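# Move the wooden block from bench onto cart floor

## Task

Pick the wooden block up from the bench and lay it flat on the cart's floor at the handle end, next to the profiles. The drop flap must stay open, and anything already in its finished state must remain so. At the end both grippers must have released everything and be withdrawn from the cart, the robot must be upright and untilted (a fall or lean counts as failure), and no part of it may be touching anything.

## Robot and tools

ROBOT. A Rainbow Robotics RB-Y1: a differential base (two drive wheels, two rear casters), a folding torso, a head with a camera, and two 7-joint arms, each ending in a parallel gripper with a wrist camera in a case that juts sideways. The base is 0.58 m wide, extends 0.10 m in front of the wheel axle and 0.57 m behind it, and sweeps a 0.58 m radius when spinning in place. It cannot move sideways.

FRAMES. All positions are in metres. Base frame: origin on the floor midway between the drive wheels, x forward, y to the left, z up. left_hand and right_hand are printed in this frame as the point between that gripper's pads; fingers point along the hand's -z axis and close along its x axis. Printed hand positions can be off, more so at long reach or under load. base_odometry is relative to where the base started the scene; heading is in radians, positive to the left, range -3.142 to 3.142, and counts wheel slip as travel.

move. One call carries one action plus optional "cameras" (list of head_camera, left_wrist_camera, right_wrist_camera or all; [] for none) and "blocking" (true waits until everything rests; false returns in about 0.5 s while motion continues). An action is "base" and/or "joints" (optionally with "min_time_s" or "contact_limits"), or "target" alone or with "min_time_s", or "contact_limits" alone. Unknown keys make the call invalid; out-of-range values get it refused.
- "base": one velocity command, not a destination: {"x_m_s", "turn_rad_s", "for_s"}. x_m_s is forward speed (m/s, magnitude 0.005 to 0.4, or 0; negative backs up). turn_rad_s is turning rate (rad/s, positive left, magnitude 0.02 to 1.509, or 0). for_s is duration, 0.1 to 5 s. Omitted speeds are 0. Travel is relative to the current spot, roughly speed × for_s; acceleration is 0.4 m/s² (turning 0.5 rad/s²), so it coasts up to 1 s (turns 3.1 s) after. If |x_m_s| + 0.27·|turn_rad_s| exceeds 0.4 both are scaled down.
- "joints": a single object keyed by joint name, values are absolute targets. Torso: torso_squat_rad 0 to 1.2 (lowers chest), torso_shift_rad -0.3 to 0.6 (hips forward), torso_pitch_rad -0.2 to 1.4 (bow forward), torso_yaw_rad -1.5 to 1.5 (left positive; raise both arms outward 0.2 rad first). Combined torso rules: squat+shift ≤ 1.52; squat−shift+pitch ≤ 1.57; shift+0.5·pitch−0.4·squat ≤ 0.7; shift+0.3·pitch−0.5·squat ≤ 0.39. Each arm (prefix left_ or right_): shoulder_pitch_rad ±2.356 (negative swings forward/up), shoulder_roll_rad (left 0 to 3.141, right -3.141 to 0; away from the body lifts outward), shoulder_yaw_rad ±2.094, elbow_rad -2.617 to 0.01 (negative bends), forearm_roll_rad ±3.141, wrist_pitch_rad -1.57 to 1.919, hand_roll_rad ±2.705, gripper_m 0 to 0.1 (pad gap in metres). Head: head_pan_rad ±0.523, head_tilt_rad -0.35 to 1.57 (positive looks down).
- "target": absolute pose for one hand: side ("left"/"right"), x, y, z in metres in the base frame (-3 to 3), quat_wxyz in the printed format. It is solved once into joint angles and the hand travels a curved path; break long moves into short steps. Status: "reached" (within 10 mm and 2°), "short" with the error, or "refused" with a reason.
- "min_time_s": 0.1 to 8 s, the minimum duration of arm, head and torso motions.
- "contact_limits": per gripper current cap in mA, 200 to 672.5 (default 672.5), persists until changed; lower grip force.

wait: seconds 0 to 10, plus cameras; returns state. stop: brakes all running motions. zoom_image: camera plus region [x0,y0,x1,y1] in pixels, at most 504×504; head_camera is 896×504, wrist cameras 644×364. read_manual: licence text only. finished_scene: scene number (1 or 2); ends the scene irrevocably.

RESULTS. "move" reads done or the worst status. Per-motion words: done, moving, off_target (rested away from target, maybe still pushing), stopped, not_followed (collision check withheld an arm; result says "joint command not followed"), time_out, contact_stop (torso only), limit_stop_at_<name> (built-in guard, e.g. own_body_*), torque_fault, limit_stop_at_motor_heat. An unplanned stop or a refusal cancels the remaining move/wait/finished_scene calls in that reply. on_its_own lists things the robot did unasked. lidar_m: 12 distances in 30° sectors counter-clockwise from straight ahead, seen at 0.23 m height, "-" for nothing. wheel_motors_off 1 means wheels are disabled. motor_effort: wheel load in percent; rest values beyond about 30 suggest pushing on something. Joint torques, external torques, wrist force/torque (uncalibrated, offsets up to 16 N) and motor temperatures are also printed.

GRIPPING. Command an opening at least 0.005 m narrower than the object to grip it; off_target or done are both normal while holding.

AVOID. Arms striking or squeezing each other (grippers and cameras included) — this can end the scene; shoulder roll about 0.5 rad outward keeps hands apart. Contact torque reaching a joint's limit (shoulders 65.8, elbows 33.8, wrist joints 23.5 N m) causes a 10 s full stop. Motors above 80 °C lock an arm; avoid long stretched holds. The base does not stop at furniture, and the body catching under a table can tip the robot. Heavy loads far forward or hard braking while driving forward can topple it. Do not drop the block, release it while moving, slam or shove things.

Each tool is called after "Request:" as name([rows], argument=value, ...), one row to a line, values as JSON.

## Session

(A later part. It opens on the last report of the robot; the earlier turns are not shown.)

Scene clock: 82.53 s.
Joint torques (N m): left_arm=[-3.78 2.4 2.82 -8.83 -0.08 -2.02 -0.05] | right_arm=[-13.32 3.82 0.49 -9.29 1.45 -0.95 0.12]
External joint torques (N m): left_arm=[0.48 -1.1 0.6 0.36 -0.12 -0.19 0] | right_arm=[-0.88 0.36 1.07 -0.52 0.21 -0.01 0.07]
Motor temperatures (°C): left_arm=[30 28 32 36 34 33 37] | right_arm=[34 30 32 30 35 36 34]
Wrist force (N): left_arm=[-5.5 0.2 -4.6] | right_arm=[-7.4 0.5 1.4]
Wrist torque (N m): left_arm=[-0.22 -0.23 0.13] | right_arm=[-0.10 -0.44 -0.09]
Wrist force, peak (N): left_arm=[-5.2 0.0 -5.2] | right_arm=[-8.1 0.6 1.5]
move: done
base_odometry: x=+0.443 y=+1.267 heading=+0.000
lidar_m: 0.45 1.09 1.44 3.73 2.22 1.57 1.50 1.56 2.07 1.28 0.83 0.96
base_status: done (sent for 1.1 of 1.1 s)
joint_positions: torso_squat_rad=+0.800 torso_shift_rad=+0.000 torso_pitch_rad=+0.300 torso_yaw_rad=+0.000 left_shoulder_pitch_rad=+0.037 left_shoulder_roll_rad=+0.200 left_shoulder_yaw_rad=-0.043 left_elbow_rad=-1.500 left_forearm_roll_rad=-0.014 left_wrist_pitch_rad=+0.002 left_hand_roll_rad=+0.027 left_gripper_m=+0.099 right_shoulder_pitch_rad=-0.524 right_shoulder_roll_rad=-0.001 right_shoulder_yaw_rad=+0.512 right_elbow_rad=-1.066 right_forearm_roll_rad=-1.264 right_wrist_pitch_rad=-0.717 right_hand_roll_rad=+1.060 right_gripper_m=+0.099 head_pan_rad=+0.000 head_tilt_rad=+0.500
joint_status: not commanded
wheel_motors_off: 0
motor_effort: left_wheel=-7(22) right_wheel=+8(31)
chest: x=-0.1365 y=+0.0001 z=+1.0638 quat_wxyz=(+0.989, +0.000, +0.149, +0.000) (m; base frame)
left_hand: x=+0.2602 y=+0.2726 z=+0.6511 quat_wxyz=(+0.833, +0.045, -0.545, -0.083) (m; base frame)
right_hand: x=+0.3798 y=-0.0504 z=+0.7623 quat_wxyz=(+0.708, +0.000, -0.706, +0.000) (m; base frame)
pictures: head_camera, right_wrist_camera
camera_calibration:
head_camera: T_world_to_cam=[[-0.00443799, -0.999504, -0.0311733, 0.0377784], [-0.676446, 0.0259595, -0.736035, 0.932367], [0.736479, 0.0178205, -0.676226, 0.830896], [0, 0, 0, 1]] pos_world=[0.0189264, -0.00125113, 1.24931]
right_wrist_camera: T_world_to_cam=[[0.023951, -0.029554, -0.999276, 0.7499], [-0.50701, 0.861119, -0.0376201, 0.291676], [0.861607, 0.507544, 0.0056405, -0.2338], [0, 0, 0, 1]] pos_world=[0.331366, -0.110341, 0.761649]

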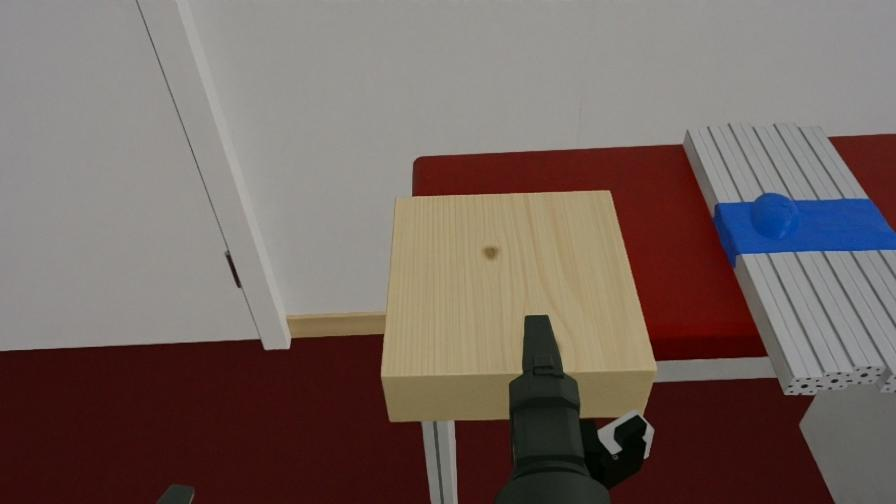

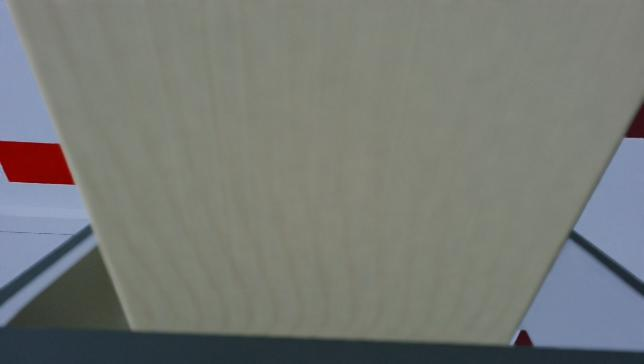

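Request:
move(base={"x_m_s": 0.04, "for_s": 0.3}, cameras=[])

Request:
move(joints={"right_gripper_m": 0.045}, cameras=["head_camera", "right_wrist_camera"])

Scene clock: 85.17 s.
Joint torques (N m): left_arm=[-4.05 2.41 3.05 -8.97 0 -2.05 -0.05] | right_arm=[-12.8 3.91 -0.28 -9.17 1.42 -1.02 -0.05]
External joint torques (N m): left_arm=[0.21 -1.09 0.83 0.23 -0.04 -0.22 0] | right_arm=[-0.37 0.45 0.29 -0.4 0.18 -0.08 -0.1]
Motor temperatures (°C): left_arm=[30 28 32 36 34 33 37] | right_arm=[34 30 32 31 35 36 34]
Wrist force (N): left_arm=[-4.7 -0.1 -4.2] | right_arm=[-7.3 1.1 0.8]
Wrist torque (N m): left_arm=[-0.22 -0.11 0.16] | right_arm=[-0.19 -0.41 -0.09]
Wrist force, peak (N): left_arm=[-5.5 0.3 -4.9] | right_arm=[-7.9 0.7 1.1]
move: done
base_odometry: x=+0.455 y=+1.267 heading=-0.001
lidar_m: 0.43 1.07 1.44 3.68 2.23 1.59 1.50 1.56 2.09 1.22 0.81 0.94
base_status: done (sent for 0.3 of 0.3 s)
joint_positions: torso_squat_rad=+0.800 torso_shift_rad=+0.000 torso_pitch_rad=+0.300 torso_yaw_rad=+0.000 left_shoulder_pitch_rad=+0.037 left_shoulder_roll_rad=+0.200 left_shoulder_yaw_rad=-0.043 left_elbow_rad=-1.500 left_forearm_roll_rad=-0.014 left_wrist_pitch_rad=+0.002 left_hand_roll_rad=+0.027 left_gripper_m=+0.099 right_shoulder_pitch_rad=-0.524 right_shoulder_roll_rad=-0.001 right_shoulder_yaw_rad=+0.512 right_elbow_rad=-1.066 right_forearm_roll_rad=-1.264 right_wrist_pitch_rad=-0.717 right_hand_roll_rad=+1.060 right_gripper_m=+0.099 head_pan_rad=+0.000 head_tilt_rad=+0.500
joint_status: not commanded
wheel_motors_off: 0
motor_effort: left_wheel=-5(22) right_wheel=+4(31)
chest: x=-0.1365 y=+0.0001 z=+1.0638 quat_wxyz=(+0.989, +0.000, +0.149, +0.000) (m; base frame)
left_hand: x=+0.2602 y=+0.2726 z=+0.6511 quat_wxyz=(+0.833, +0.045, -0.545, -0.083) (m; base frame)
right_hand: x=+0.3798 y=-0.0503 z=+0.7624 quat_wxyz=(+0.708, +0.000, -0.706, +0.000) (m; base frame)
pictures: none
No camera images: "cameras" was empty.

Scene clock: 86.30 s.
Joint torques (N m): left_arm=[-3.8 2.31 2.8 -8.81 -0.01 -2.11 -0.03] | right_arm=[-11.36 3.55 -0.1 -6.51 0.26 0.43 0.09]
External joint torques (N m): left_arm=[0.46 -1.19 0.58 0.38 -0.05 -0.28 0.02] | right_arm=[1.09 0.09 0.48 2.27 -0.98 1.37 0.04]
Motor temperatures (°C): left_arm=[30 28 32 36 34 33 37] | right_arm=[34 30 32 31 35 36 34]
Wrist force (N): left_arm=[-5.0 -0.1 -4.7] | right_arm=[1.5 -0.9 7.5]
Wrist torque (N m): left_arm=[-0.15 -0.12 0.16] | right_arm=[-0.11 -1.03 -0.32]
Wrist force, peak (N): left_arm=[-5.5 -0.3 -4.6] | right_arm=[2.3 -0.9 8.7]
move: off_target
base_odometry: x=+0.455 y=+1.267 heading=-0.001
lidar_m: 0.43 1.09 1.42 3.67 2.24 1.59 1.50 1.57 2.09 1.21 0.81 0.95
base_status: not commanded
joint_positions: torso_squat_rad=+0.800 torso_shift_rad=+0.000 torso_pitch_rad=+0.300 torso_yaw_rad=+0.000 left_shoulder_pitch_rad=+0.037 left_shoulder_roll_rad=+0.200 left_shoulder_yaw_rad=-0.043 left_elbow_rad=-1.500 left_forearm_roll_rad=-0.014 left_wrist_pitch_rad=+0.002 left_hand_roll_rad=+0.027 left_gripper_m=+0.099 right_shoulder_pitch_rad=-0.524 right_shoulder_roll_rad=-0.001 right_shoulder_yaw_rad=+0.512 right_elbow_rad=-1.067 right_forearm_roll_rad=-1.264 right_wrist_pitch_rad=-0.717 right_hand_roll_rad=+1.060 right_gripper_m=+0.076 head_pan_rad=+0.000 head_tilt_rad=+0.500
joint_status: right_gripper_m off_target (ended at +0.076, target +0.045)
wheel_motors_off: 0
motor_effort: left_wheel=-4(5) right_wheel=+5(7)
chest: x=-0.1367 y=+0.0001 z=+1.0638 quat_wxyz=(+0.989, +0.000, +0.149, +0.000) (m; base frame)
left_hand: x=+0.2601 y=+0.2726 z=+0.6512 quat_wxyz=(+0.833, +0.045, -0.545, -0.083) (m; base frame)
right_hand: x=+0.3799 y=-0.0502 z=+0.7630 quat_wxyz=(+0.707, +0.000, -0.707, +0.000) (m; base frame)
pictures: head_camera, right_wrist_camera
camera_calibration:
head_camera: T_world_to_cam=[[-0.00442925, -0.999504, -0.0311742, 0.0377785], [-0.676238, 0.0259594, -0.736226, 0.932467], [0.73667, 0.0178202, -0.676017, 0.830778], [0, 0, 0, 1]] pos_world=[0.0187265, -0.00125113, 1.2493]
right_wrist_camera: T_world_to_cam=[[0.0254985, -0.0292379, -0.999247, 0.750106], [-0.506946, 0.861134, -0.0381328, 0.29204], [0.861601, 0.507537, 0.00713563, -0.235085], [0, 0, 0, 1]] pos_world=[0.331471, -0.11024, 0.762355]

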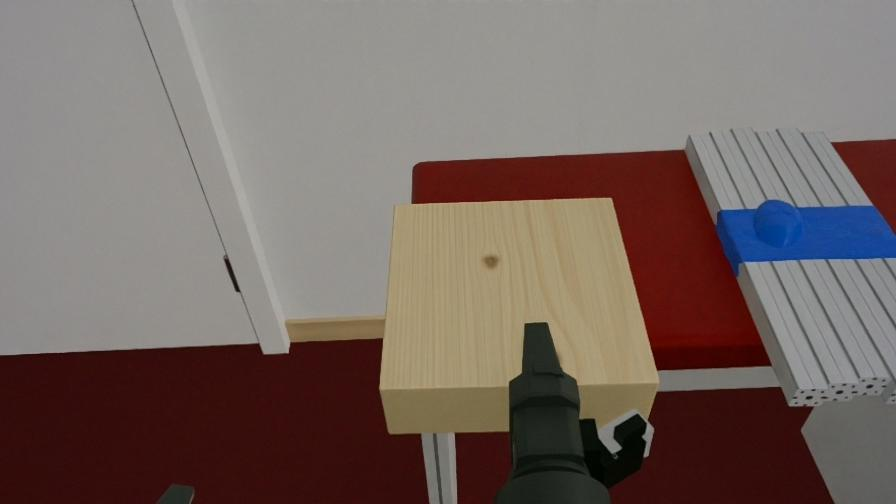

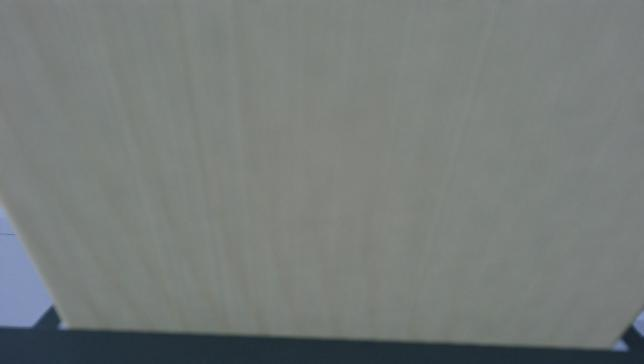

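Request:
move(target={"side": "right", "x": 0.38, "y": -0.05, "z": 0.84, "quat_wxyz": [0.7071, 0, -0.7071, 0]}, min_time_s=2.5, cameras=["head_camera", "right_wrist_camera"])

Scene clock: 90.00 s.
Joint torques (N m): left_arm=[-4 2.42 2.95 -8.8 -0.02 -1.93 -0.1] | right_arm=[-22.7 7.34 -2.25 -23.57 4.42 0 -0.26]
External joint torques (N m): left_arm=[0.24 -1.08 0.73 0.39 -0.06 -0.1 -0.06] | right_arm=[-11.09 3.27 -2.05 -13.76 3.25 -0.01 -0.31]
Motor temperatures (°C): left_arm=[30 28 32 36 34 33 37] | right_arm=[34 30 32 31 36 36 34]
Wrist force (N): left_arm=[-5.4 0.7 -4.3] | right_arm=[-28.6 1.5 0.6]
Wrist torque (N m): left_arm=[-0.29 -0.16 0.15] | right_arm=[-0.02 1.54 0.39]
Wrist force, peak (N): left_arm=[-5.4 -0.1 -5.0] | right_arm=[-30.7 1.1 0.3]
move: done
base_odometry: x=+0.455 y=+1.267 heading=-0.001
lidar_m: 0.43 1.08 1.43 3.67 2.22 1.58 1.51 1.57 2.09 1.23 0.81 0.95
base_status: not commanded
joint_positions: torso_squat_rad=+0.800 torso_shift_rad=+0.000 torso_pitch_rad=+0.301 torso_yaw_rad=+0.000 left_shoulder_pitch_rad=+0.037 left_shoulder_roll_rad=+0.200 left_shoulder_yaw_rad=-0.043 left_elbow_rad=-1.500 left_forearm_roll_rad=-0.014 left_wrist_pitch_rad=+0.002 left_hand_roll_rad=+0.027 left_gripper_m=+0.099 right_shoulder_pitch_rad=-0.416 right_shoulder_roll_rad=-0.001 right_shoulder_yaw_rad=+0.464 right_elbow_rad=-1.483 right_forearm_roll_rad=-1.608 right_wrist_pitch_rad=-0.603 right_hand_roll_rad=+1.580 right_gripper_m=+0.074 head_pan_rad=+0.000 head_tilt_rad=+0.500
joint_status: all done
wheel_motors_off: 0
motor_effort: left_wheel=-5(6) right_wheel=+4(7)
chest: x=-0.1362 y=+0.0001 z=+1.0638 quat_wxyz=(+0.989, +0.000, +0.150, +0.000) (m; base frame)
left_hand: x=+0.2602 y=+0.2726 z=+0.6508 quat_wxyz=(+0.834, +0.045, -0.544, -0.083) (m; base frame)
right_hand: x=+0.3795 y=-0.0505 z=+0.8364 quat_wxyz=(+0.709, -0.001, -0.706, +0.001) (m; base frame)
right_hand_status: reached (checked arc, planned for 2.5 s): 4 mm and 0.3 deg off.
pictures: head_camera, right_wrist_camera
camera_calibration:
head_camera: T_world_to_cam=[[-0.00438865, -0.999502, -0.0312399, 0.037856], [-0.676918, 0.0259638, -0.735601, 0.93196], [0.736046, 0.0179185, -0.676695, 0.831062], [0, 0, 0, 1]] pos_world=[0.0193262, -0.00125136, 1.24911]
right_wrist_camera: T_world_to_cam=[[0.0218279, -0.0308894, -0.999284, 0.824707], [-0.506897, 0.861182, -0.0376929, 0.294386], [0.86173, 0.507357, 0.00314007, -0.231786], [0, 0, 0, 1]] pos_world=[0.330959, -0.110447, 0.835941]

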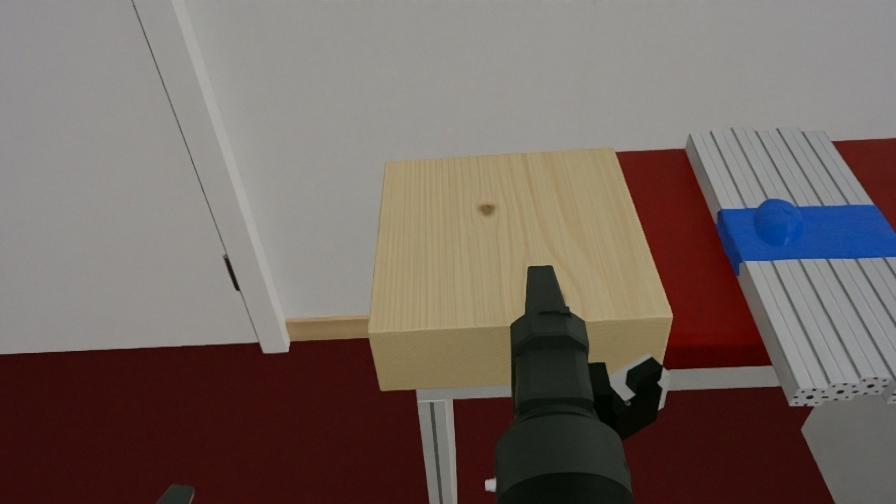

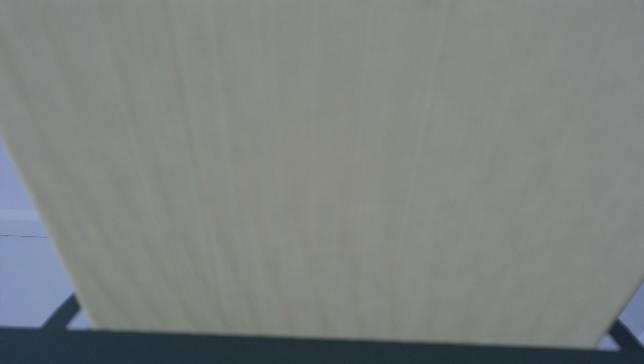

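Request:
move(base={"x_m_s": -0.15, "for_s": 3.3}, cameras=["head_camera"])

Request:
move(base={"turn_rad_s": -0.4, "for_s": 3.925}, joints={"torso_squat_rad": 0.4}, cameras=["head_camera"])

Scene clock: 96.00 s.
Joint torques (N m): left_arm=[-4.32 2.39 2.74 -8.77 -0.04 -2.05 -0.11] | right_arm=[-24.68 7.22 -1.61 -23.11 4.56 -0.07 -0.22]
External joint torques (N m): left_arm=[-0.07 -1.11 0.52 0.42 -0.08 -0.22 -0.07] | right_arm=[-13.08 3.15 -1.41 -13.3 3.39 -0.08 -0.27]
Motor temperatures (°C): left_arm=[30 28 32 36 34 33 37] | right_arm=[34 30 32 32 36 36 34]
Wrist force (N): left_arm=[-5.8 0.4 -3.9] | right_arm=[-28.7 1.3 0.2]
Wrist torque (N m): left_arm=[-0.28 -0.24 0.17] | right_arm=[-0.07 1.54 0.39]
Wrist force, peak (N): left_arm=[-5.8 0.1 -4.9] | right_arm=[-30.3 2.0 1.4]
move: done
base_odometry: x=-0.040 y=+1.267 heading=-0.002
lidar_m: 0.94 1.56 2.10 4.34 1.50 1.07 1.01 1.06 1.42 3.53 1.40 1.16
base_status: done (sent for 3.3 of 3.3 s)
joint_positions: torso_squat_rad=+0.800 torso_shift_rad=+0.000 torso_pitch_rad=+0.301 torso_yaw_rad=+0.000 left_shoulder_pitch_rad=+0.037 left_shoulder_roll_rad=+0.200 left_shoulder_yaw_rad=-0.043 left_elbow_rad=-1.500 left_forearm_roll_rad=-0.014 left_wrist_pitch_rad=+0.002 left_hand_roll_rad=+0.027 left_gripper_m=+0.099 right_shoulder_pitch_rad=-0.416 right_shoulder_roll_rad=-0.001 right_shoulder_yaw_rad=+0.464 right_elbow_rad=-1.483 right_forearm_roll_rad=-1.608 right_wrist_pitch_rad=-0.603 right_hand_roll_rad=+1.580 right_gripper_m=+0.074 head_pan_rad=+0.000 head_tilt_rad=+0.500
joint_status: not commanded
wheel_motors_off: 0
motor_effort: left_wheel=-14(26) right_wheel=+14(38)
chest: x=-0.1362 y=+0.0001 z=+1.0638 quat_wxyz=(+0.989, +0.000, +0.150, +0.000) (m; base frame)
left_hand: x=+0.2601 y=+0.2726 z=+0.6507 quat_wxyz=(+0.834, +0.045, -0.544, -0.083) (m; base frame)
right_hand: x=+0.3794 y=-0.0506 z=+0.8362 quat_wxyz=(+0.709, -0.001, -0.705, +0.001) (m; base frame)
pictures: head_camera
camera_calibration:
head_camera: T_world_to_cam=[[-0.00445983, -0.999504, -0.0311709, 0.0377719], [-0.676966, 0.0259599, -0.735556, 0.931972], [0.736001, 0.0178212, -0.676746, 0.831054], [0, 0, 0, 1]] pos_world=[0.019426, -0.00125113, 1.24911]

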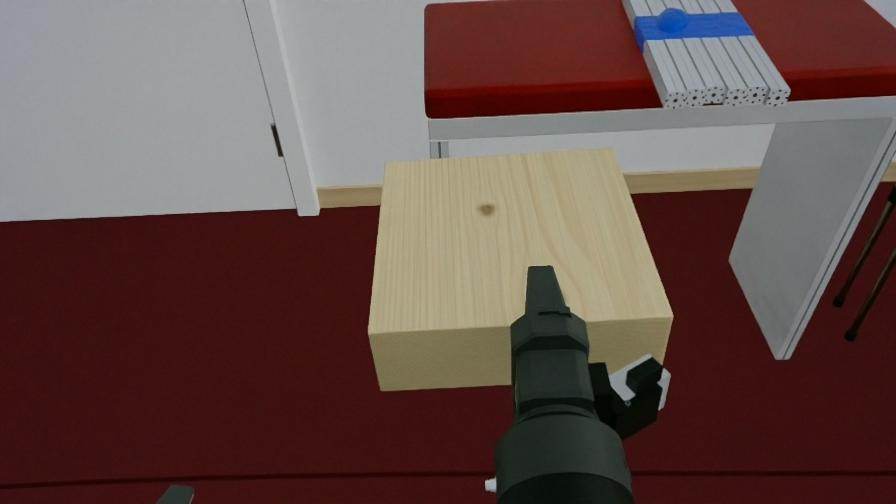

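Scene clock: 101.07 s.
Joint torques (N m): left_arm=[-4.4 2.51 2.92 -8.77 0 -2 -0.03] | right_arm=[-24.34 7.52 -1.94 -22.83 4.6 -0.22 -0.21]
External joint torques (N m): left_arm=[-0.16 -0.99 0.7 0.42 -0.04 -0.17 0.02] | right_arm=[-12.74 3.45 -1.74 -13.01 3.43 -0.23 -0.26]
Motor temperatures (°C): left_arm=[30 28 32 36 34 33 37] | right_arm=[34 30 32 32 36 36 34]
Wrist force (N): left_arm=[-4.6 0.0 -3.8] | right_arm=[-28.6 1.3 0.8]
Wrist torque (N m): left_arm=[-0.22 -0.13 0.14] | right_arm=[0.00 1.51 0.44]
Wrist force, peak (N): left_arm=[-5.6 0.9 -5.0] | right_arm=[-30.4 2.2 0.3]
move: done
base_odometry: x=-0.040 y=+1.267 heading=-1.575
lidar_m: 3.38 1.42 1.17 0.93 1.57 2.05 4.33 1.53 1.09 1.02 1.03 1.36
base_status: done (sent for 3.93 of 3.93 s)
joint_positions: torso_squat_rad=+0.400 torso_shift_rad=+0.000 torso_pitch_rad=+0.301 torso_yaw_rad=+0.000 left_shoulder_pitch_rad=+0.037 left_shoulder_roll_rad=+0.200 left_shoulder_yaw_rad=-0.043 left_elbow_rad=-1.500 left_forearm_roll_rad=-0.014 left_wrist_pitch_rad=+0.002 left_hand_roll_rad=+0.027 left_gripper_m=+0.099 right_shoulder_pitch_rad=-0.416 right_shoulder_roll_rad=-0.001 right_shoulder_yaw_rad=+0.464 right_elbow_rad=-1.483 right_forearm_roll_rad=-1.608 right_wrist_pitch_rad=-0.603 right_hand_roll_rad=+1.580 right_gripper_m=+0.074 head_pan_rad=+0.000 head_tilt_rad=+0.500
joint_status: all done
wheel_motors_off: 0
motor_effort: left_wheel=+16(48) right_wheel=+3(46)
chest: x=-0.1360 y=+0.0001 z=+1.2208 quat_wxyz=(+0.989, +0.000, +0.150, +0.000) (m; base frame)
left_hand: x=+0.2602 y=+0.2726 z=+0.8077 quat_wxyz=(+0.834, +0.045, -0.544, -0.083) (m; base frame)
right_hand: x=+0.3795 y=-0.0507 z=+0.9931 quat_wxyz=(+0.709, -0.001, -0.705, +0.001) (m; base frame)
pictures: head_camera
camera_calibration:
head_camera: T_world_to_cam=[[-0.00453867, -0.999502, -0.0312426, 0.0427694], [-0.677124, 0.0260623, -0.735407, 1.04738], [0.735855, 0.0178174, -0.676905, 0.937383], [0, 0, 0, 1]] pos_world=[0.0196258, -0.00125082, 1.40611]

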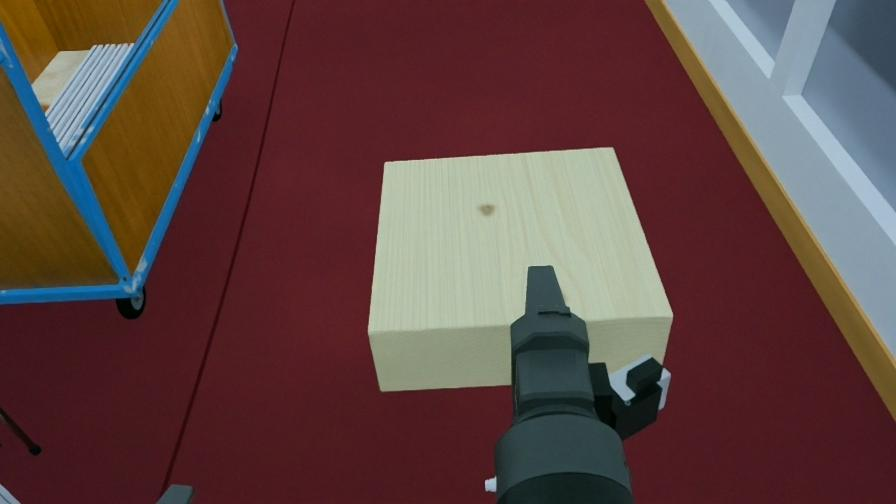

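Request:
zoom_image(camera="head_camera", region=[0, 0, 252, 320])

Scaled by 1.575 from the camera's 896x504 image, which has a finer 1280x720 frame.

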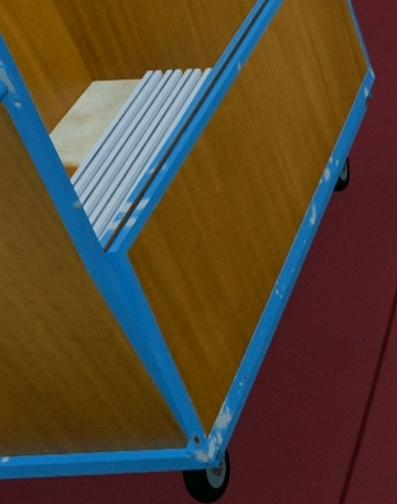

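Request:
move(base={"x_m_s": 0.3, "for_s": 4.6}, joints={"torso_squat_rad": 0.3}, cameras=[])

Request:
move(base={"turn_rad_s": 0.4, "for_s": 3.925}, joints={"head_tilt_rad": 0.35}, cameras=["head_camera"])

Scene clock: 116.17 s.
Joint torques (N m): left_arm=[-3.76 2.21 2.98 -8.63 -0.04 -2.07 -0.12] | right_arm=[-24.34 6.98 -1.38 -23.03 4.48 -0.16 -0.27]
External joint torques (N m): left_arm=[0.48 -1.29 0.77 0.56 -0.08 -0.24 -0.07] | right_arm=[-12.74 2.91 -1.19 -13.22 3.31 -0.17 -0.32]
Motor temperatures (°C): left_arm=[30 28 32 36 34 33 37] | right_arm=[35 30 32 34 36 36 34]
Wrist force (N): left_arm=[-4.1 0.2 -4.9] | right_arm=[-28.2 1.5 0.5]
Wrist torque (N m): left_arm=[-0.25 -0.04 0.20] | right_arm=[-0.02 1.47 0.38]
Wrist force, peak (N): left_arm=[-5.7 0.0 -4.7] | right_arm=[-30.6 1.1 1.6]
move: done
base_odometry: x=-0.046 y=-0.113 heading=-1.575
lidar_m: 3.15 1.23 0.86 0.82 0.87 1.71 4.57 1.43 1.00 0.95 0.97 1.30
base_status: done (sent for 4.6 of 4.6 s)
joint_positions: torso_squat_rad=+0.300 torso_shift_rad=+0.000 torso_pitch_rad=+0.301 torso_yaw_rad=+0.000 left_shoulder_pitch_rad=+0.037 left_shoulder_roll_rad=+0.200 left_shoulder_yaw_rad=-0.043 left_elbow_rad=-1.500 left_forearm_roll_rad=-0.014 left_wrist_pitch_rad=+0.002 left_hand_roll_rad=+0.027 left_gripper_m=+0.099 right_shoulder_pitch_rad=-0.416 right_shoulder_roll_rad=-0.001 right_shoulder_yaw_rad=+0.464 right_elbow_rad=-1.483 right_forearm_roll_rad=-1.608 right_wrist_pitch_rad=-0.603 right_hand_roll_rad=+1.580 right_gripper_m=+0.074 head_pan_rad=+0.000 head_tilt_rad=+0.500
joint_status: all done
wheel_motors_off: 0
motor_effort: left_wheel=+1(48) right_wheel=-1(39)
chest: x=-0.1360 y=+0.0001 z=+1.2448 quat_wxyz=(+0.989, +0.000, +0.150, +0.000) (m; base frame)
left_hand: x=+0.2603 y=+0.2726 z=+0.8317 quat_wxyz=(+0.834, +0.045, -0.544, -0.083) (m; base frame)
right_hand: x=+0.3796 y=-0.0507 z=+1.0171 quat_wxyz=(+0.709, -0.001, -0.705, +0.001) (m; base frame)
pictures: none
No camera images: "cameras" was empty.

Scene clock: 121.23 s.
Joint torques (N m): left_arm=[-4.05 2.43 2.99 -8.66 -0.03 -2.02 -0.11] | right_arm=[-24.27 7.03 -1.41 -23.05 4.61 -0.18 -0.4]
External joint torques (N m): left_arm=[0.19 -1.07 0.77 0.53 -0.07 -0.19 -0.06] | right_arm=[-12.67 2.95 -1.22 -13.24 3.44 -0.19 -0.45]
Motor temperatures (°C): left_arm=[30 28 32 36 34 33 37] | right_arm=[35 30 32 34 36 36 34]
Wrist force (N): left_arm=[-4.9 0.0 -4.4] | right_arm=[-28.1 1.4 0.4]
Wrist torque (N m): left_arm=[-0.21 -0.14 0.14] | right_arm=[-0.09 1.50 0.40]
Wrist force, peak (N): left_arm=[-6.2 0.2 -4.2] | right_arm=[-29.5 0.8 0.5]
move: done
base_odometry: x=-0.046 y=-0.113 heading=-0.002
lidar_m: 0.82 0.85 1.70 4.28 1.38 1.00 0.93 0.99 1.33 3.29 1.21 0.87
base_status: done (sent for 3.93 of 3.93 s)
joint_positions: torso_squat_rad=+0.300 torso_shift_rad=+0.000 torso_pitch_rad=+0.301 torso_yaw_rad=+0.000 left_shoulder_pitch_rad=+0.037 left_shoulder_roll_rad=+0.200 left_shoulder_yaw_rad=-0.043 left_elbow_rad=-1.500 left_forearm_roll_rad=-0.014 left_wrist_pitch_rad=+0.002 left_hand_roll_rad=+0.027 left_gripper_m=+0.099 right_shoulder_pitch_rad=-0.416 right_shoulder_roll_rad=-0.001 right_shoulder_yaw_rad=+0.464 right_elbow_rad=-1.483 right_forearm_roll_rad=-1.608 right_wrist_pitch_rad=-0.603 right_hand_roll_rad=+1.580 right_gripper_m=+0.074 head_pan_rad=+0.000 head_tilt_rad=+0.350
joint_status: all done
wheel_motors_off: 0
motor_effort: left_wheel=+1(44) right_wheel=+17(37)
chest: x=-0.1360 y=+0.0001 z=+1.2448 quat_wxyz=(+0.989, +0.000, +0.150, +0.000) (m; base frame)
left_hand: x=+0.2603 y=+0.2726 z=+0.8317 quat_wxyz=(+0.834, +0.045, -0.544, -0.083) (m; base frame)
right_hand: x=+0.3796 y=-0.0507 z=+1.0171 quat_wxyz=(+0.709, -0.001, -0.705, +0.001) (m; base frame)
pictures: head_camera
camera_calibration:
head_camera: T_world_to_cam=[[0.000177525, -0.999502, -0.031569, 0.0442481], [-0.5597, 0.0260618, -0.828286, 1.20436], [0.828696, 0.0178162, -0.559416, 0.790797], [0, 0, 0, 1]] pos_world=[0.0187426, -0.00125081, 1.44134]

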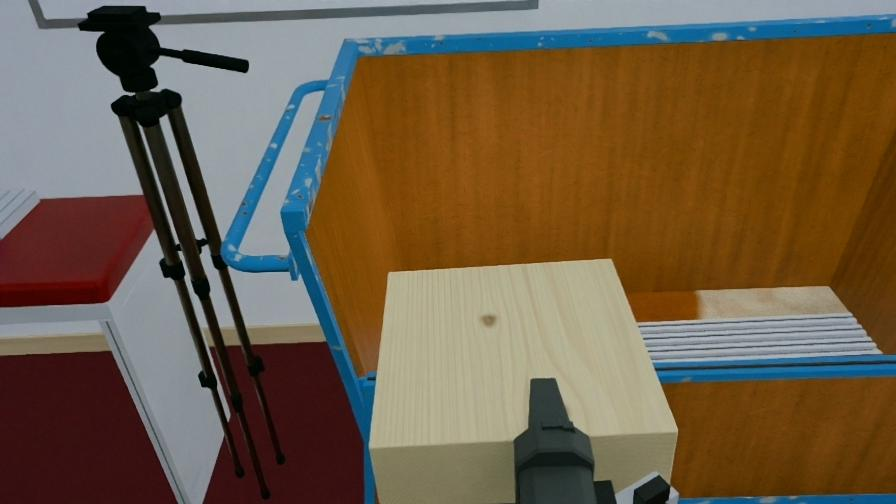

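Request:
move(joints={"torso_yaw_rad": -0.5, "head_pan_rad": 0.5, "head_tilt_rad": 0.6}, min_time_s=2.5, cameras=["head_camera"])

Request:
move(base={"x_m_s": 0.15, "for_s": 2.1}, cameras=["head_camera"])

Scene clock: 127.57 s.
Joint torques (N m): left_arm=[-5.08 -0.23 0.98 -9.14 -0.03 -2.16 -0.09] | right_arm=[-23.83 4.41 -2.91 -22.72 4.65 -1.44 -0.26]
External joint torques (N m): left_arm=[0.45 -0.91 0.46 0.44 -0.06 -0.27 -0.04] | right_arm=[-12.61 3.37 -1.11 -13.12 3.47 -1.19 -0.31]
Motor temperatures (°C): left_arm=[30 28 32 36 34 33 37] | right_arm=[35 30 32 35 36 36 34]
Wrist force (N): left_arm=[-4.6 1.4 -3.9] | right_arm=[-28.6 5.4 1.2]
Wrist torque (N m): left_arm=[-0.35 -0.08 0.18] | right_arm=[0.24 1.48 0.42]
Wrist force, peak (N): left_arm=[-6.0 1.8 -4.0] | right_arm=[-29.4 2.0 0.4]
move: done
base_odometry: x=-0.046 y=-0.113 heading=-0.002
lidar_m: 0.83 0.86 1.71 4.27 1.38 0.99 0.94 0.99 1.32 3.30 1.21 0.87
base_status: not commanded
joint_positions: torso_squat_rad=+0.300 torso_shift_rad=+0.000 torso_pitch_rad=+0.301 torso_yaw_rad=-0.500 left_shoulder_pitch_rad=+0.037 left_shoulder_roll_rad=+0.200 left_shoulder_yaw_rad=-0.043 left_elbow_rad=-1.500 left_forearm_roll_rad=-0.014 left_wrist_pitch_rad=+0.002 left_hand_roll_rad=+0.027 left_gripper_m=+0.099 right_shoulder_pitch_rad=-0.416 right_shoulder_roll_rad=-0.001 right_shoulder_yaw_rad=+0.464 right_elbow_rad=-1.483 right_forearm_roll_rad=-1.608 right_wrist_pitch_rad=-0.602 right_hand_roll_rad=+1.580 right_gripper_m=+0.074 head_pan_rad=+0.500 head_tilt_rad=+0.600
joint_status: all done
wheel_motors_off: 0
motor_effort: left_wheel=+0(2) right_wheel=+18(22)
chest: x=-0.1360 y=+0.0000 z=+1.2448 quat_wxyz=(+0.958, -0.037, +0.145, -0.245) (m; base frame)
left_hand: x=+0.3265 y=-0.0010 z=+0.8112 quat_wxyz=(+0.792, -0.146, -0.544, -0.237) (m; base frame)
right_hand: x=+0.2909 y=-0.3129 z=+1.0446 quat_wxyz=(+0.687, -0.219, -0.683, -0.115) (m; base frame)
pictures: head_camera
camera_calibration:
head_camera: T_world_to_cam=[[-0.0075819, -0.999495, -0.0308493, 0.0320932], [-0.74719, 0.0261652, -0.664095, 0.958134], [0.664567, 0.0180152, -0.747012, 1.05235], [0, 0, 0, 1]] pos_world=[0.0167963, -0.011951, 1.4234]

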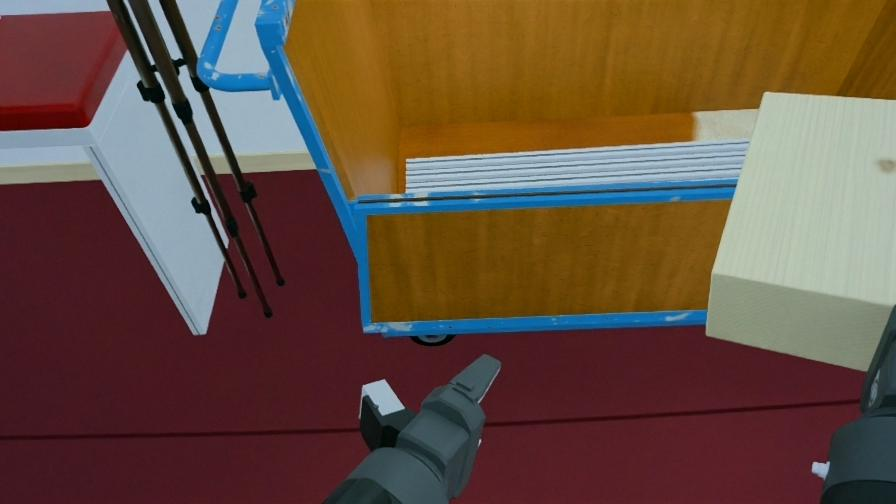

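Scene clock: 130.37 s.
Joint torques (N m): left_arm=[-5.06 0.07 1.21 -9.02 -0.02 -2.13 0] | right_arm=[-23.43 3.65 -2.5 -22.55 4.51 -1.56 -0.35]
External joint torques (N m): left_arm=[0.47 -0.61 0.69 0.56 -0.05 -0.23 0.05] | right_arm=[-12.2 2.61 -0.69 -12.96 3.33 -1.31 -0.39]
Motor temperatures (°C): left_arm=[30 28 32 36 34 33 37] | right_arm=[35 30 32 35 36 36 34]
Wrist force (N): left_arm=[-4.6 0.9 -3.7] | right_arm=[-28.1 5.3 1.7]
Wrist torque (N m): left_arm=[-0.28 -0.06 0.18] | right_arm=[0.12 1.42 0.44]
Wrist force, peak (N): left_arm=[-5.9 1.6 -4.4] | right_arm=[-29.1 6.9 -0.5]
move: done
base_odometry: x=+0.269 y=-0.113 heading=-0.001
lidar_m: 0.51 0.52 0.95 4.55 1.87 1.33 1.25 1.32 1.75 4.41 0.76 0.54
base_status: done (sent for 2.1 of 2.1 s)
joint_positions: torso_squat_rad=+0.300 torso_shift_rad=+0.000 torso_pitch_rad=+0.301 torso_yaw_rad=-0.500 left_shoulder_pitch_rad=+0.037 left_shoulder_roll_rad=+0.200 left_shoulder_yaw_rad=-0.043 left_elbow_rad=-1.500 left_forearm_roll_rad=-0.014 left_wrist_pitch_rad=+0.002 left_hand_roll_rad=+0.027 left_gripper_m=+0.099 right_shoulder_pitch_rad=-0.416 right_shoulder_roll_rad=-0.001 right_shoulder_yaw_rad=+0.464 right_elbow_rad=-1.483 right_forearm_roll_rad=-1.608 right_wrist_pitch_rad=-0.602 right_hand_roll_rad=+1.580 right_gripper_m=+0.074 head_pan_rad=+0.500 head_tilt_rad=+0.600
joint_status: not commanded
wheel_motors_off: 0
motor_effort: left_wheel=+8(39) right_wheel=-8(48)
chest: x=-0.1361 y=+0.0000 z=+1.2448 quat_wxyz=(+0.958, -0.037, +0.145, -0.245) (m; base frame)
left_hand: x=+0.3265 y=-0.0010 z=+0.8113 quat_wxyz=(+0.791, -0.146, -0.544, -0.237) (m; base frame)
right_hand: x=+0.2909 y=-0.3129 z=+1.0447 quat_wxyz=(+0.687, -0.219, -0.683, -0.115) (m; base frame)
pictures: head_camera
camera_calibration:
head_camera: T_world_to_cam=[[-0.00757238, -0.999495, -0.0308521, 0.0320962], [-0.747053, 0.0261637, -0.664249, 0.958276], [0.664721, 0.0180182, -0.746874, 1.05222], [0, 0, 0, 1]] pos_world=[0.0166963, -0.011951, 1.4234]

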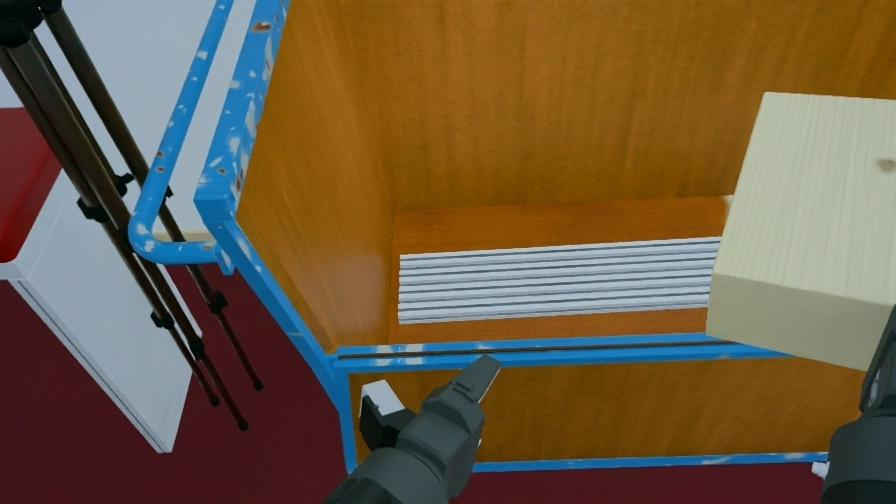

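Request:
move(base={"x_m_s": 0.15, "for_s": 1.4}, joints={"head_tilt_rad": 0.95}, cameras=["head_camera"])

Scene clock: 151.60 s.
Joint torques (N m): left_arm=[-4.75 -0.14 1.24 -9.31 0.05 -2.17 -0.05] | right_arm=[-23.44 3.69 -2.84 -22.49 4.72 -1.52 -0.26]
External joint torques (N m): left_arm=[0.78 -0.82 0.72 0.28 0.02 -0.28 0] | right_arm=[-12.22 2.65 -1.04 -12.89 3.53 -1.25 -0.31]
Motor temperatures (°C): left_arm=[30 28 32 36 34 33 37] | right_arm=[35 30 32 36 36 36 34]
Wrist force (N): left_arm=[-4.9 1.4 -3.8] | right_arm=[-28.0 5.1 1.8]
Wrist torque (N m): left_arm=[-0.33 -0.09 0.17] | right_arm=[0.18 1.46 0.44]
Wrist force, peak (N): left_arm=[-6.2 1.4 -4.1] | right_arm=[-29.5 6.9 0.0]
move: done
base_odometry: x=+0.479 y=-0.113 heading=-0.001
lidar_m: 0.28 0.31 0.72 3.79 2.18 1.54 1.46 1.53 2.05 4.87 0.46 0.32
base_status: done (sent for 1.4 of 1.4 s)
joint_positions: torso_squat_rad=+0.300 torso_shift_rad=+0.000 torso_pitch_rad=+0.301 torso_yaw_rad=-0.500 left_shoulder_pitch_rad=+0.037 left_shoulder_roll_rad=+0.200 left_shoulder_yaw_rad=-0.043 left_elbow_rad=-1.500 left_forearm_roll_rad=-0.014 left_wrist_pitch_rad=+0.002 left_hand_roll_rad=+0.027 left_gripper_m=+0.099 right_shoulder_pitch_rad=-0.416 right_shoulder_roll_rad=-0.001 right_shoulder_yaw_rad=+0.464 right_elbow_rad=-1.483 right_forearm_roll_rad=-1.608 right_wrist_pitch_rad=-0.602 right_hand_roll_rad=+1.580 right_gripper_m=+0.074 head_pan_rad=+0.500 head_tilt_rad=+0.950
joint_status: all done
wheel_motors_off: 0
motor_effort: left_wheel=+7(32) right_wheel=-5(24)
chest: x=-0.1361 y=+0.0000 z=+1.2448 quat_wxyz=(+0.958, -0.037, +0.145, -0.245) (m; base frame)
left_hand: x=+0.3265 y=-0.0010 z=+0.8113 quat_wxyz=(+0.791, -0.146, -0.544, -0.237) (m; base frame)
right_hand: x=+0.2909 y=-0.3128 z=+1.0448 quat_wxyz=(+0.687, -0.219, -0.683, -0.115) (m; base frame)
pictures: head_camera
camera_calibration:
head_camera: T_world_to_cam=[[-0.0176594, -0.999493, -0.0264769, 0.0252463], [-0.929541, 0.0261663, -0.367788, 0.52364], [0.368294, 0.0181165, -0.929533, 1.29623], [0, 0, 0, 1]] pos_world=[0.00979783, -0.0119513, 1.39814]

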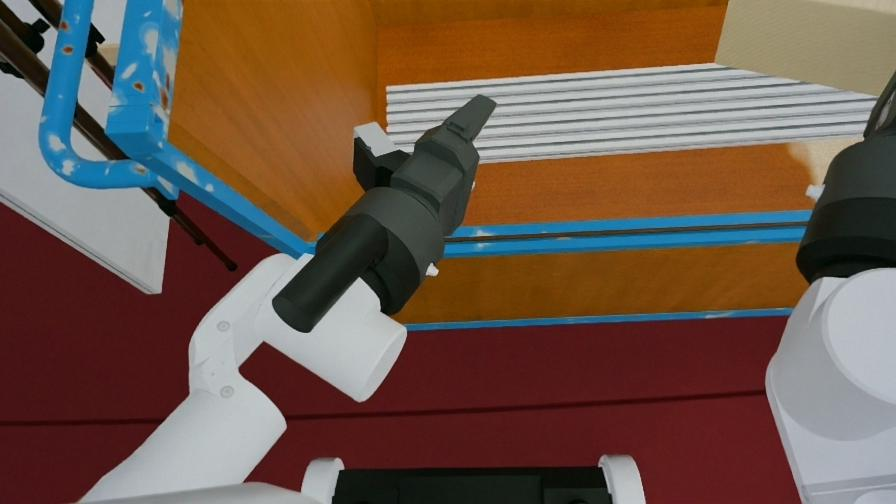

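Request:
move(base={"x_m_s": -0.2, "for_s": 2.1}, cameras=[])

Request:
move(joints={"torso_yaw_rad": 0, "head_pan_rad": 0, "head_tilt_rad": 0.6, "left_elbow_rad": -1.0, "left_shoulder_roll_rad": 0.35}, min_time_s=2.5, cameras=[])

Request:
move(target={"side": "right", "x": 0.38, "y": -0.1, "z": 0.97, "quat_wxyz": [0.6533, 0.2706, -0.6533, 0.2706]}, min_time_s=3, cameras=["head_camera"])

Request:
move(target={"side": "right", "x": 0.4, "y": -0.1, "z": 0.95, "quat_wxyz": [0.5, 0.5, -0.5, 0.5]}, min_time_s=3, cameras=["head_camera"])

Scene clock: 167.70 s.
Joint torques (N m): left_arm=[-5.63 -0.33 1.1 -9.03 -0.01 -2.14 -0.05] | right_arm=[-23.59 4 -3.44 -22.45 4.62 -1.56 -0.25]
External joint torques (N m): left_arm=[-0.09 -1.02 0.58 0.55 -0.03 -0.25 0] | right_arm=[-12.36 2.95 -1.64 -12.85 3.44 -1.3 -0.3]
Motor temperatures (°C): left_arm=[30 28 32 36 34 33 37] | right_arm=[35 30 32 36 36 36 34]
Wrist force (N): left_arm=[-5.9 1.1 -3.9] | right_arm=[-28.5 5.3 1.5]
Wrist torque (N m): left_arm=[-0.27 -0.18 0.19] | right_arm=[0.17 1.53 0.43]
Wrist force, peak (N): left_arm=[-6.4 1.1 -4.5] | right_arm=[-29.4 6.9 0.2]
move: done
base_odometry: x=+0.059 y=-0.113 heading=+0.000
lidar_m: 0.72 0.75 1.65 4.67 1.54 1.10 1.03 1.10 1.46 3.68 1.06 0.76
base_status: done (sent for 2.1 of 2.1 s)
joint_positions: torso_squat_rad=+0.300 torso_shift_rad=+0.000 torso_pitch_rad=+0.301 torso_yaw_rad=-0.500 left_shoulder_pitch_rad=+0.037 left_shoulder_roll_rad=+0.200 left_shoulder_yaw_rad=-0.043 left_elbow_rad=-1.500 left_forearm_roll_rad=-0.014 left_wrist_pitch_rad=+0.002 left_hand_roll_rad=+0.027 left_gripper_m=+0.099 right_shoulder_pitch_rad=-0.416 right_shoulder_roll_rad=-0.001 right_shoulder_yaw_rad=+0.464 right_elbow_rad=-1.483 right_forearm_roll_rad=-1.608 right_wrist_pitch_rad=-0.602 right_hand_roll_rad=+1.580 right_gripper_m=+0.074 head_pan_rad=+0.500 head_tilt_rad=+0.950
joint_status: not commanded
wheel_motors_off: 0
motor_effort: left_wheel=+13(39) right_wheel=-14(29)
chest: x=-0.1361 y=-0.0001 z=+1.2448 quat_wxyz=(+0.958, -0.037, +0.145, -0.245) (m; base frame)
left_hand: x=+0.3264 y=-0.0009 z=+0.8113 quat_wxyz=(+0.791, -0.146, -0.544, -0.237) (m; base frame)
right_hand: x=+0.2909 y=-0.3128 z=+1.0448 quat_wxyz=(+0.687, -0.219, -0.683, -0.115) (m; base frame)
pictures: none
No camera images: "cameras" was empty.

Scene clock: 170.50 s.
Joint torques (N m): left_arm=[-0.6 6.56 3.94 -4.22 -0.05 -1.43 -0.04] | right_arm=[-23.82 7.58 -2.02 -22.87 4.74 -0.26 -0.3]
External joint torques (N m): left_arm=[-0.03 -1.38 0.75 0.9 -0.09 -0.24 -0.01] | right_arm=[-12.21 3.5 -1.82 -13.05 3.57 -0.28 -0.35]
Motor temperatures (°C): left_arm=[30 28 32 36 34 33 37] | right_arm=[35 30 32 36 36 36 34]
Wrist force (N): left_arm=[-2.8 -0.5 -6.1] | right_arm=[-28.8 1.2 0.4]
Wrist torque (N m): left_arm=[-0.20 -0.04 0.08] | right_arm=[-0.10 1.46 0.43]
Wrist force, peak (N): left_arm=[-3.3 -0.3 -7.2] | right_arm=[-29.0 4.8 1.1]
move: done
base_odometry: x=+0.059 y=-0.113 heading=+0.000
lidar_m: 0.72 0.73 1.64 4.66 1.54 1.10 1.04 1.11 1.45 3.69 1.07 0.77
base_status: not commanded
joint_positions: torso_squat_rad=+0.300 torso_shift_rad=+0.000 torso_pitch_rad=+0.301 torso_yaw_rad=+0.000 left_shoulder_pitch_rad=+0.037 left_shoulder_roll_rad=+0.350 left_shoulder_yaw_rad=-0.043 left_elbow_rad=-1.000 left_forearm_roll_rad=-0.014 left_wrist_pitch_rad=+0.002 left_hand_roll_rad=+0.027 left_gripper_m=+0.099 right_shoulder_pitch_rad=-0.416 right_shoulder_roll_rad=-0.001 right_shoulder_yaw_rad=+0.464 right_elbow_rad=-1.483 right_forearm_roll_rad=-1.608 right_wrist_pitch_rad=-0.603 right_hand_roll_rad=+1.580 right_gripper_m=+0.074 head_pan_rad=+0.000 head_tilt_rad=+0.600
joint_status: all done
wheel_motors_off: 0
motor_effort: left_wheel=+13(14) right_wheel=-12(16)
chest: x=-0.1361 y=+0.0000 z=+1.2448 quat_wxyz=(+0.989, +0.000, +0.150, +0.000) (m; base frame)
left_hand: x=+0.1079 y=+0.4019 z=+0.6753 quat_wxyz=(+0.933, +0.125, -0.316, -0.113) (m; base frame)
right_hand: x=+0.3795 y=-0.0507 z=+1.0174 quat_wxyz=(+0.709, -0.001, -0.706, +0.000) (m; base frame)
pictures: none
No camera images: "cameras" was empty.

Scene clock: 173.83 s.
Joint torques (N m): left_arm=[-0.82 6.73 3.9 -4.28 -0.06 -1.47 -0.05] | right_arm=[-25.79 -2.97 -6.63 -19.8 -6.33 3.55 -0.34]
External joint torques (N m): left_arm=[-0.25 -1.21 0.71 0.83 -0.1 -0.28 -0.02] | right_arm=[-12.47 1.64 -3.95 -10.87 -5.14 2.87 -0.39]
Motor temperatures (°C): left_arm=[30 28 32 36 34 33 37] | right_arm=[35 30 32 36 36 36 34]
Wrist force (N): left_arm=[-2.7 -1.1 -6.7] | right_arm=[-27.9 1.1 0.0]
Wrist torque (N m): left_arm=[-0.17 0.00 0.06] | right_arm=[-0.07 1.60 0.44]
Wrist force, peak (N): left_arm=[-3.2 0.0 -7.2] | right_arm=[-30.1 1.6 0.3]
move: done
base_odometry: x=+0.059 y=-0.113 heading=+0.000
lidar_m: 0.72 0.76 1.65 4.65 1.54 1.10 1.05 1.10 1.47 3.68 1.06 0.76
base_status: not commanded
joint_positions: torso_squat_rad=+0.300 torso_shift_rad=+0.000 torso_pitch_rad=+0.301 torso_yaw_rad=+0.000 left_shoulder_pitch_rad=+0.037 left_shoulder_roll_rad=+0.350 left_shoulder_yaw_rad=-0.043 left_elbow_rad=-1.000 left_forearm_roll_rad=-0.014 left_wrist_pitch_rad=+0.002 left_hand_roll_rad=+0.027 left_gripper_m=+0.099 right_shoulder_pitch_rad=-0.507 right_shoulder_roll_rad=-0.263 right_shoulder_yaw_rad=+0.022 right_elbow_rad=-1.125 right_forearm_roll_rad=-2.114 right_wrist_pitch_rad=+0.741 right_hand_roll_rad=+1.950 right_gripper_m=+0.074 head_pan_rad=+0.000 head_tilt_rad=+0.600
joint_status: all done
wheel_motors_off: 0
motor_effort: left_wheel=+12(14) right_wheel=-13(15)
chest: x=-0.1361 y=+0.0000 z=+1.2448 quat_wxyz=(+0.989, +0.000, +0.150, +0.000) (m; base frame)
left_hand: x=+0.1079 y=+0.4019 z=+0.6753 quat_wxyz=(+0.933, +0.125, -0.316, -0.113) (m; base frame)
right_hand: x=+0.3787 y=-0.1007 z=+0.9672 quat_wxyz=(+0.656, +0.270, -0.651, +0.270) (m; base frame)
right_hand_status: reached (checked arc, planned for 3.0 s): 3 mm and 0.4 deg off.
pictures: head_camera
camera_calibration:
head_camera: T_world_to_cam=[[-0.00756314, -0.9995, -0.0307119, 0.0424854], [-0.747001, 0.026065, -0.664312, 0.959423], [0.66478, 0.0179175, -0.746824, 1.04969], [0, 0, 0, 1]] pos_world=[0.0191963, -0.00135106, 1.4226]

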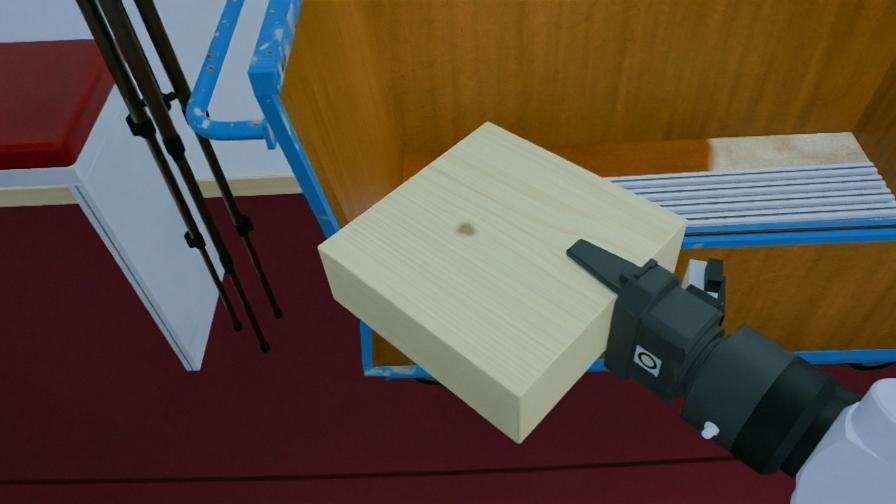

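Scene clock: 177.17 s.
Joint torques (N m): left_arm=[-1.06 6.7 3.75 -4.47 -0.01 -1.41 0.02] | right_arm=[-33 -10.48 -6.38 -13.11 -7.4 4.15 -0.19]
External joint torques (N m): left_arm=[-0.49 -1.24 0.56 0.64 -0.06 -0.22 0.05] | right_arm=[-13.17 -1.73 -3.93 -6.75 -5.88 3.37 -0.24]
Motor temperatures (°C): left_arm=[30 28 32 36 34 33 37] | right_arm=[36 30 32 36 37 36 34]
Wrist force (N): left_arm=[-2.9 -0.5 -6.7] | right_arm=[-27.9 1.4 -6.7]
Wrist torque (N m): left_arm=[-0.18 -0.04 0.13] | right_arm=[-0.26 1.41 0.41]
Wrist force, peak (N): left_arm=[-2.8 -1.3 -7.1] | right_arm=[-29.4 1.1 0.0]
move: short
base_odometry: x=+0.059 y=-0.113 heading=+0.000
lidar_m: 0.72 0.75 1.64 4.66 1.54 1.09 1.05 1.10 1.47 3.68 1.06 0.76
base_status: not commanded
joint_positions: torso_squat_rad=+0.300 torso_shift_rad=+0.000 torso_pitch_rad=+0.301 torso_yaw_rad=+0.000 left_shoulder_pitch_rad=+0.037 left_shoulder_roll_rad=+0.350 left_shoulder_yaw_rad=-0.043 left_elbow_rad=-1.000 left_forearm_roll_rad=-0.014 left_wrist_pitch_rad=+0.002 left_hand_roll_rad=+0.027 left_gripper_m=+0.099 right_shoulder_pitch_rad=-1.081 right_shoulder_roll_rad=-0.413 right_shoulder_yaw_rad=+0.166 right_elbow_rad=-0.265 right_forearm_roll_rad=-2.029 right_wrist_pitch_rad=+1.202 right_hand_roll_rad=+2.068 right_gripper_m=+0.074 head_pan_rad=+0.000 head_tilt_rad=+0.600
joint_status: all done
wheel_motors_off: 0
motor_effort: left_wheel=+13(14) right_wheel=-12(16)
chest: x=-0.1361 y=+0.0000 z=+1.2448 quat_wxyz=(+0.989, +0.000, +0.150, +0.000) (m; base frame)
left_hand: x=+0.1079 y=+0.4019 z=+0.6753 quat_wxyz=(+0.933, +0.125, -0.316, -0.113) (m; base frame)
right_hand: x=+0.3980 y=-0.1006 z=+0.9479 quat_wxyz=(+0.649, +0.326, -0.510, +0.460) (m; base frame)
right_hand_status: short (checked arc, as near as the solve gets, planned for 3.0 s): 3 mm and 26.8 deg off. The place is met; only the turn is off.
pictures: head_camera
camera_calibration:
head_camera: T_world_to_cam=[[-0.00756314, -0.9995, -0.0307119, 0.0424854], [-0.747001, 0.026065, -0.664312, 0.959423], [0.66478, 0.0179175, -0.746824, 1.04969], [0, 0, 0, 1]] pos_world=[0.0191963, -0.00135106, 1.4226]

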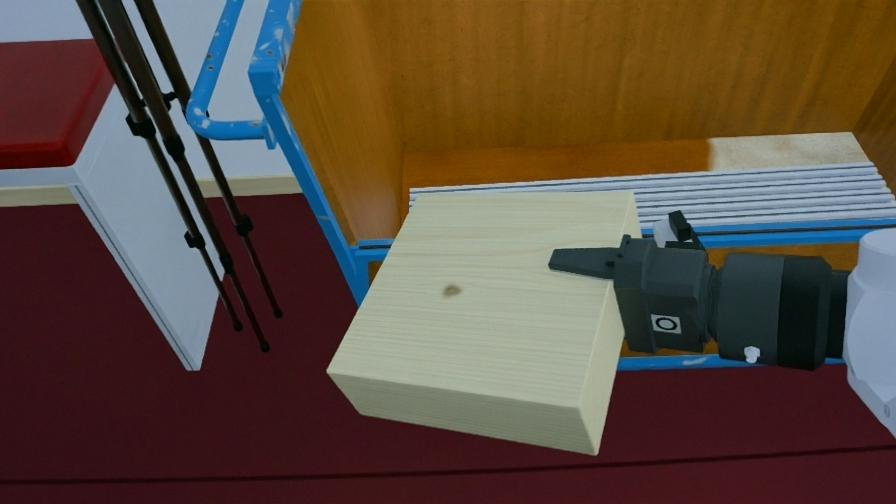

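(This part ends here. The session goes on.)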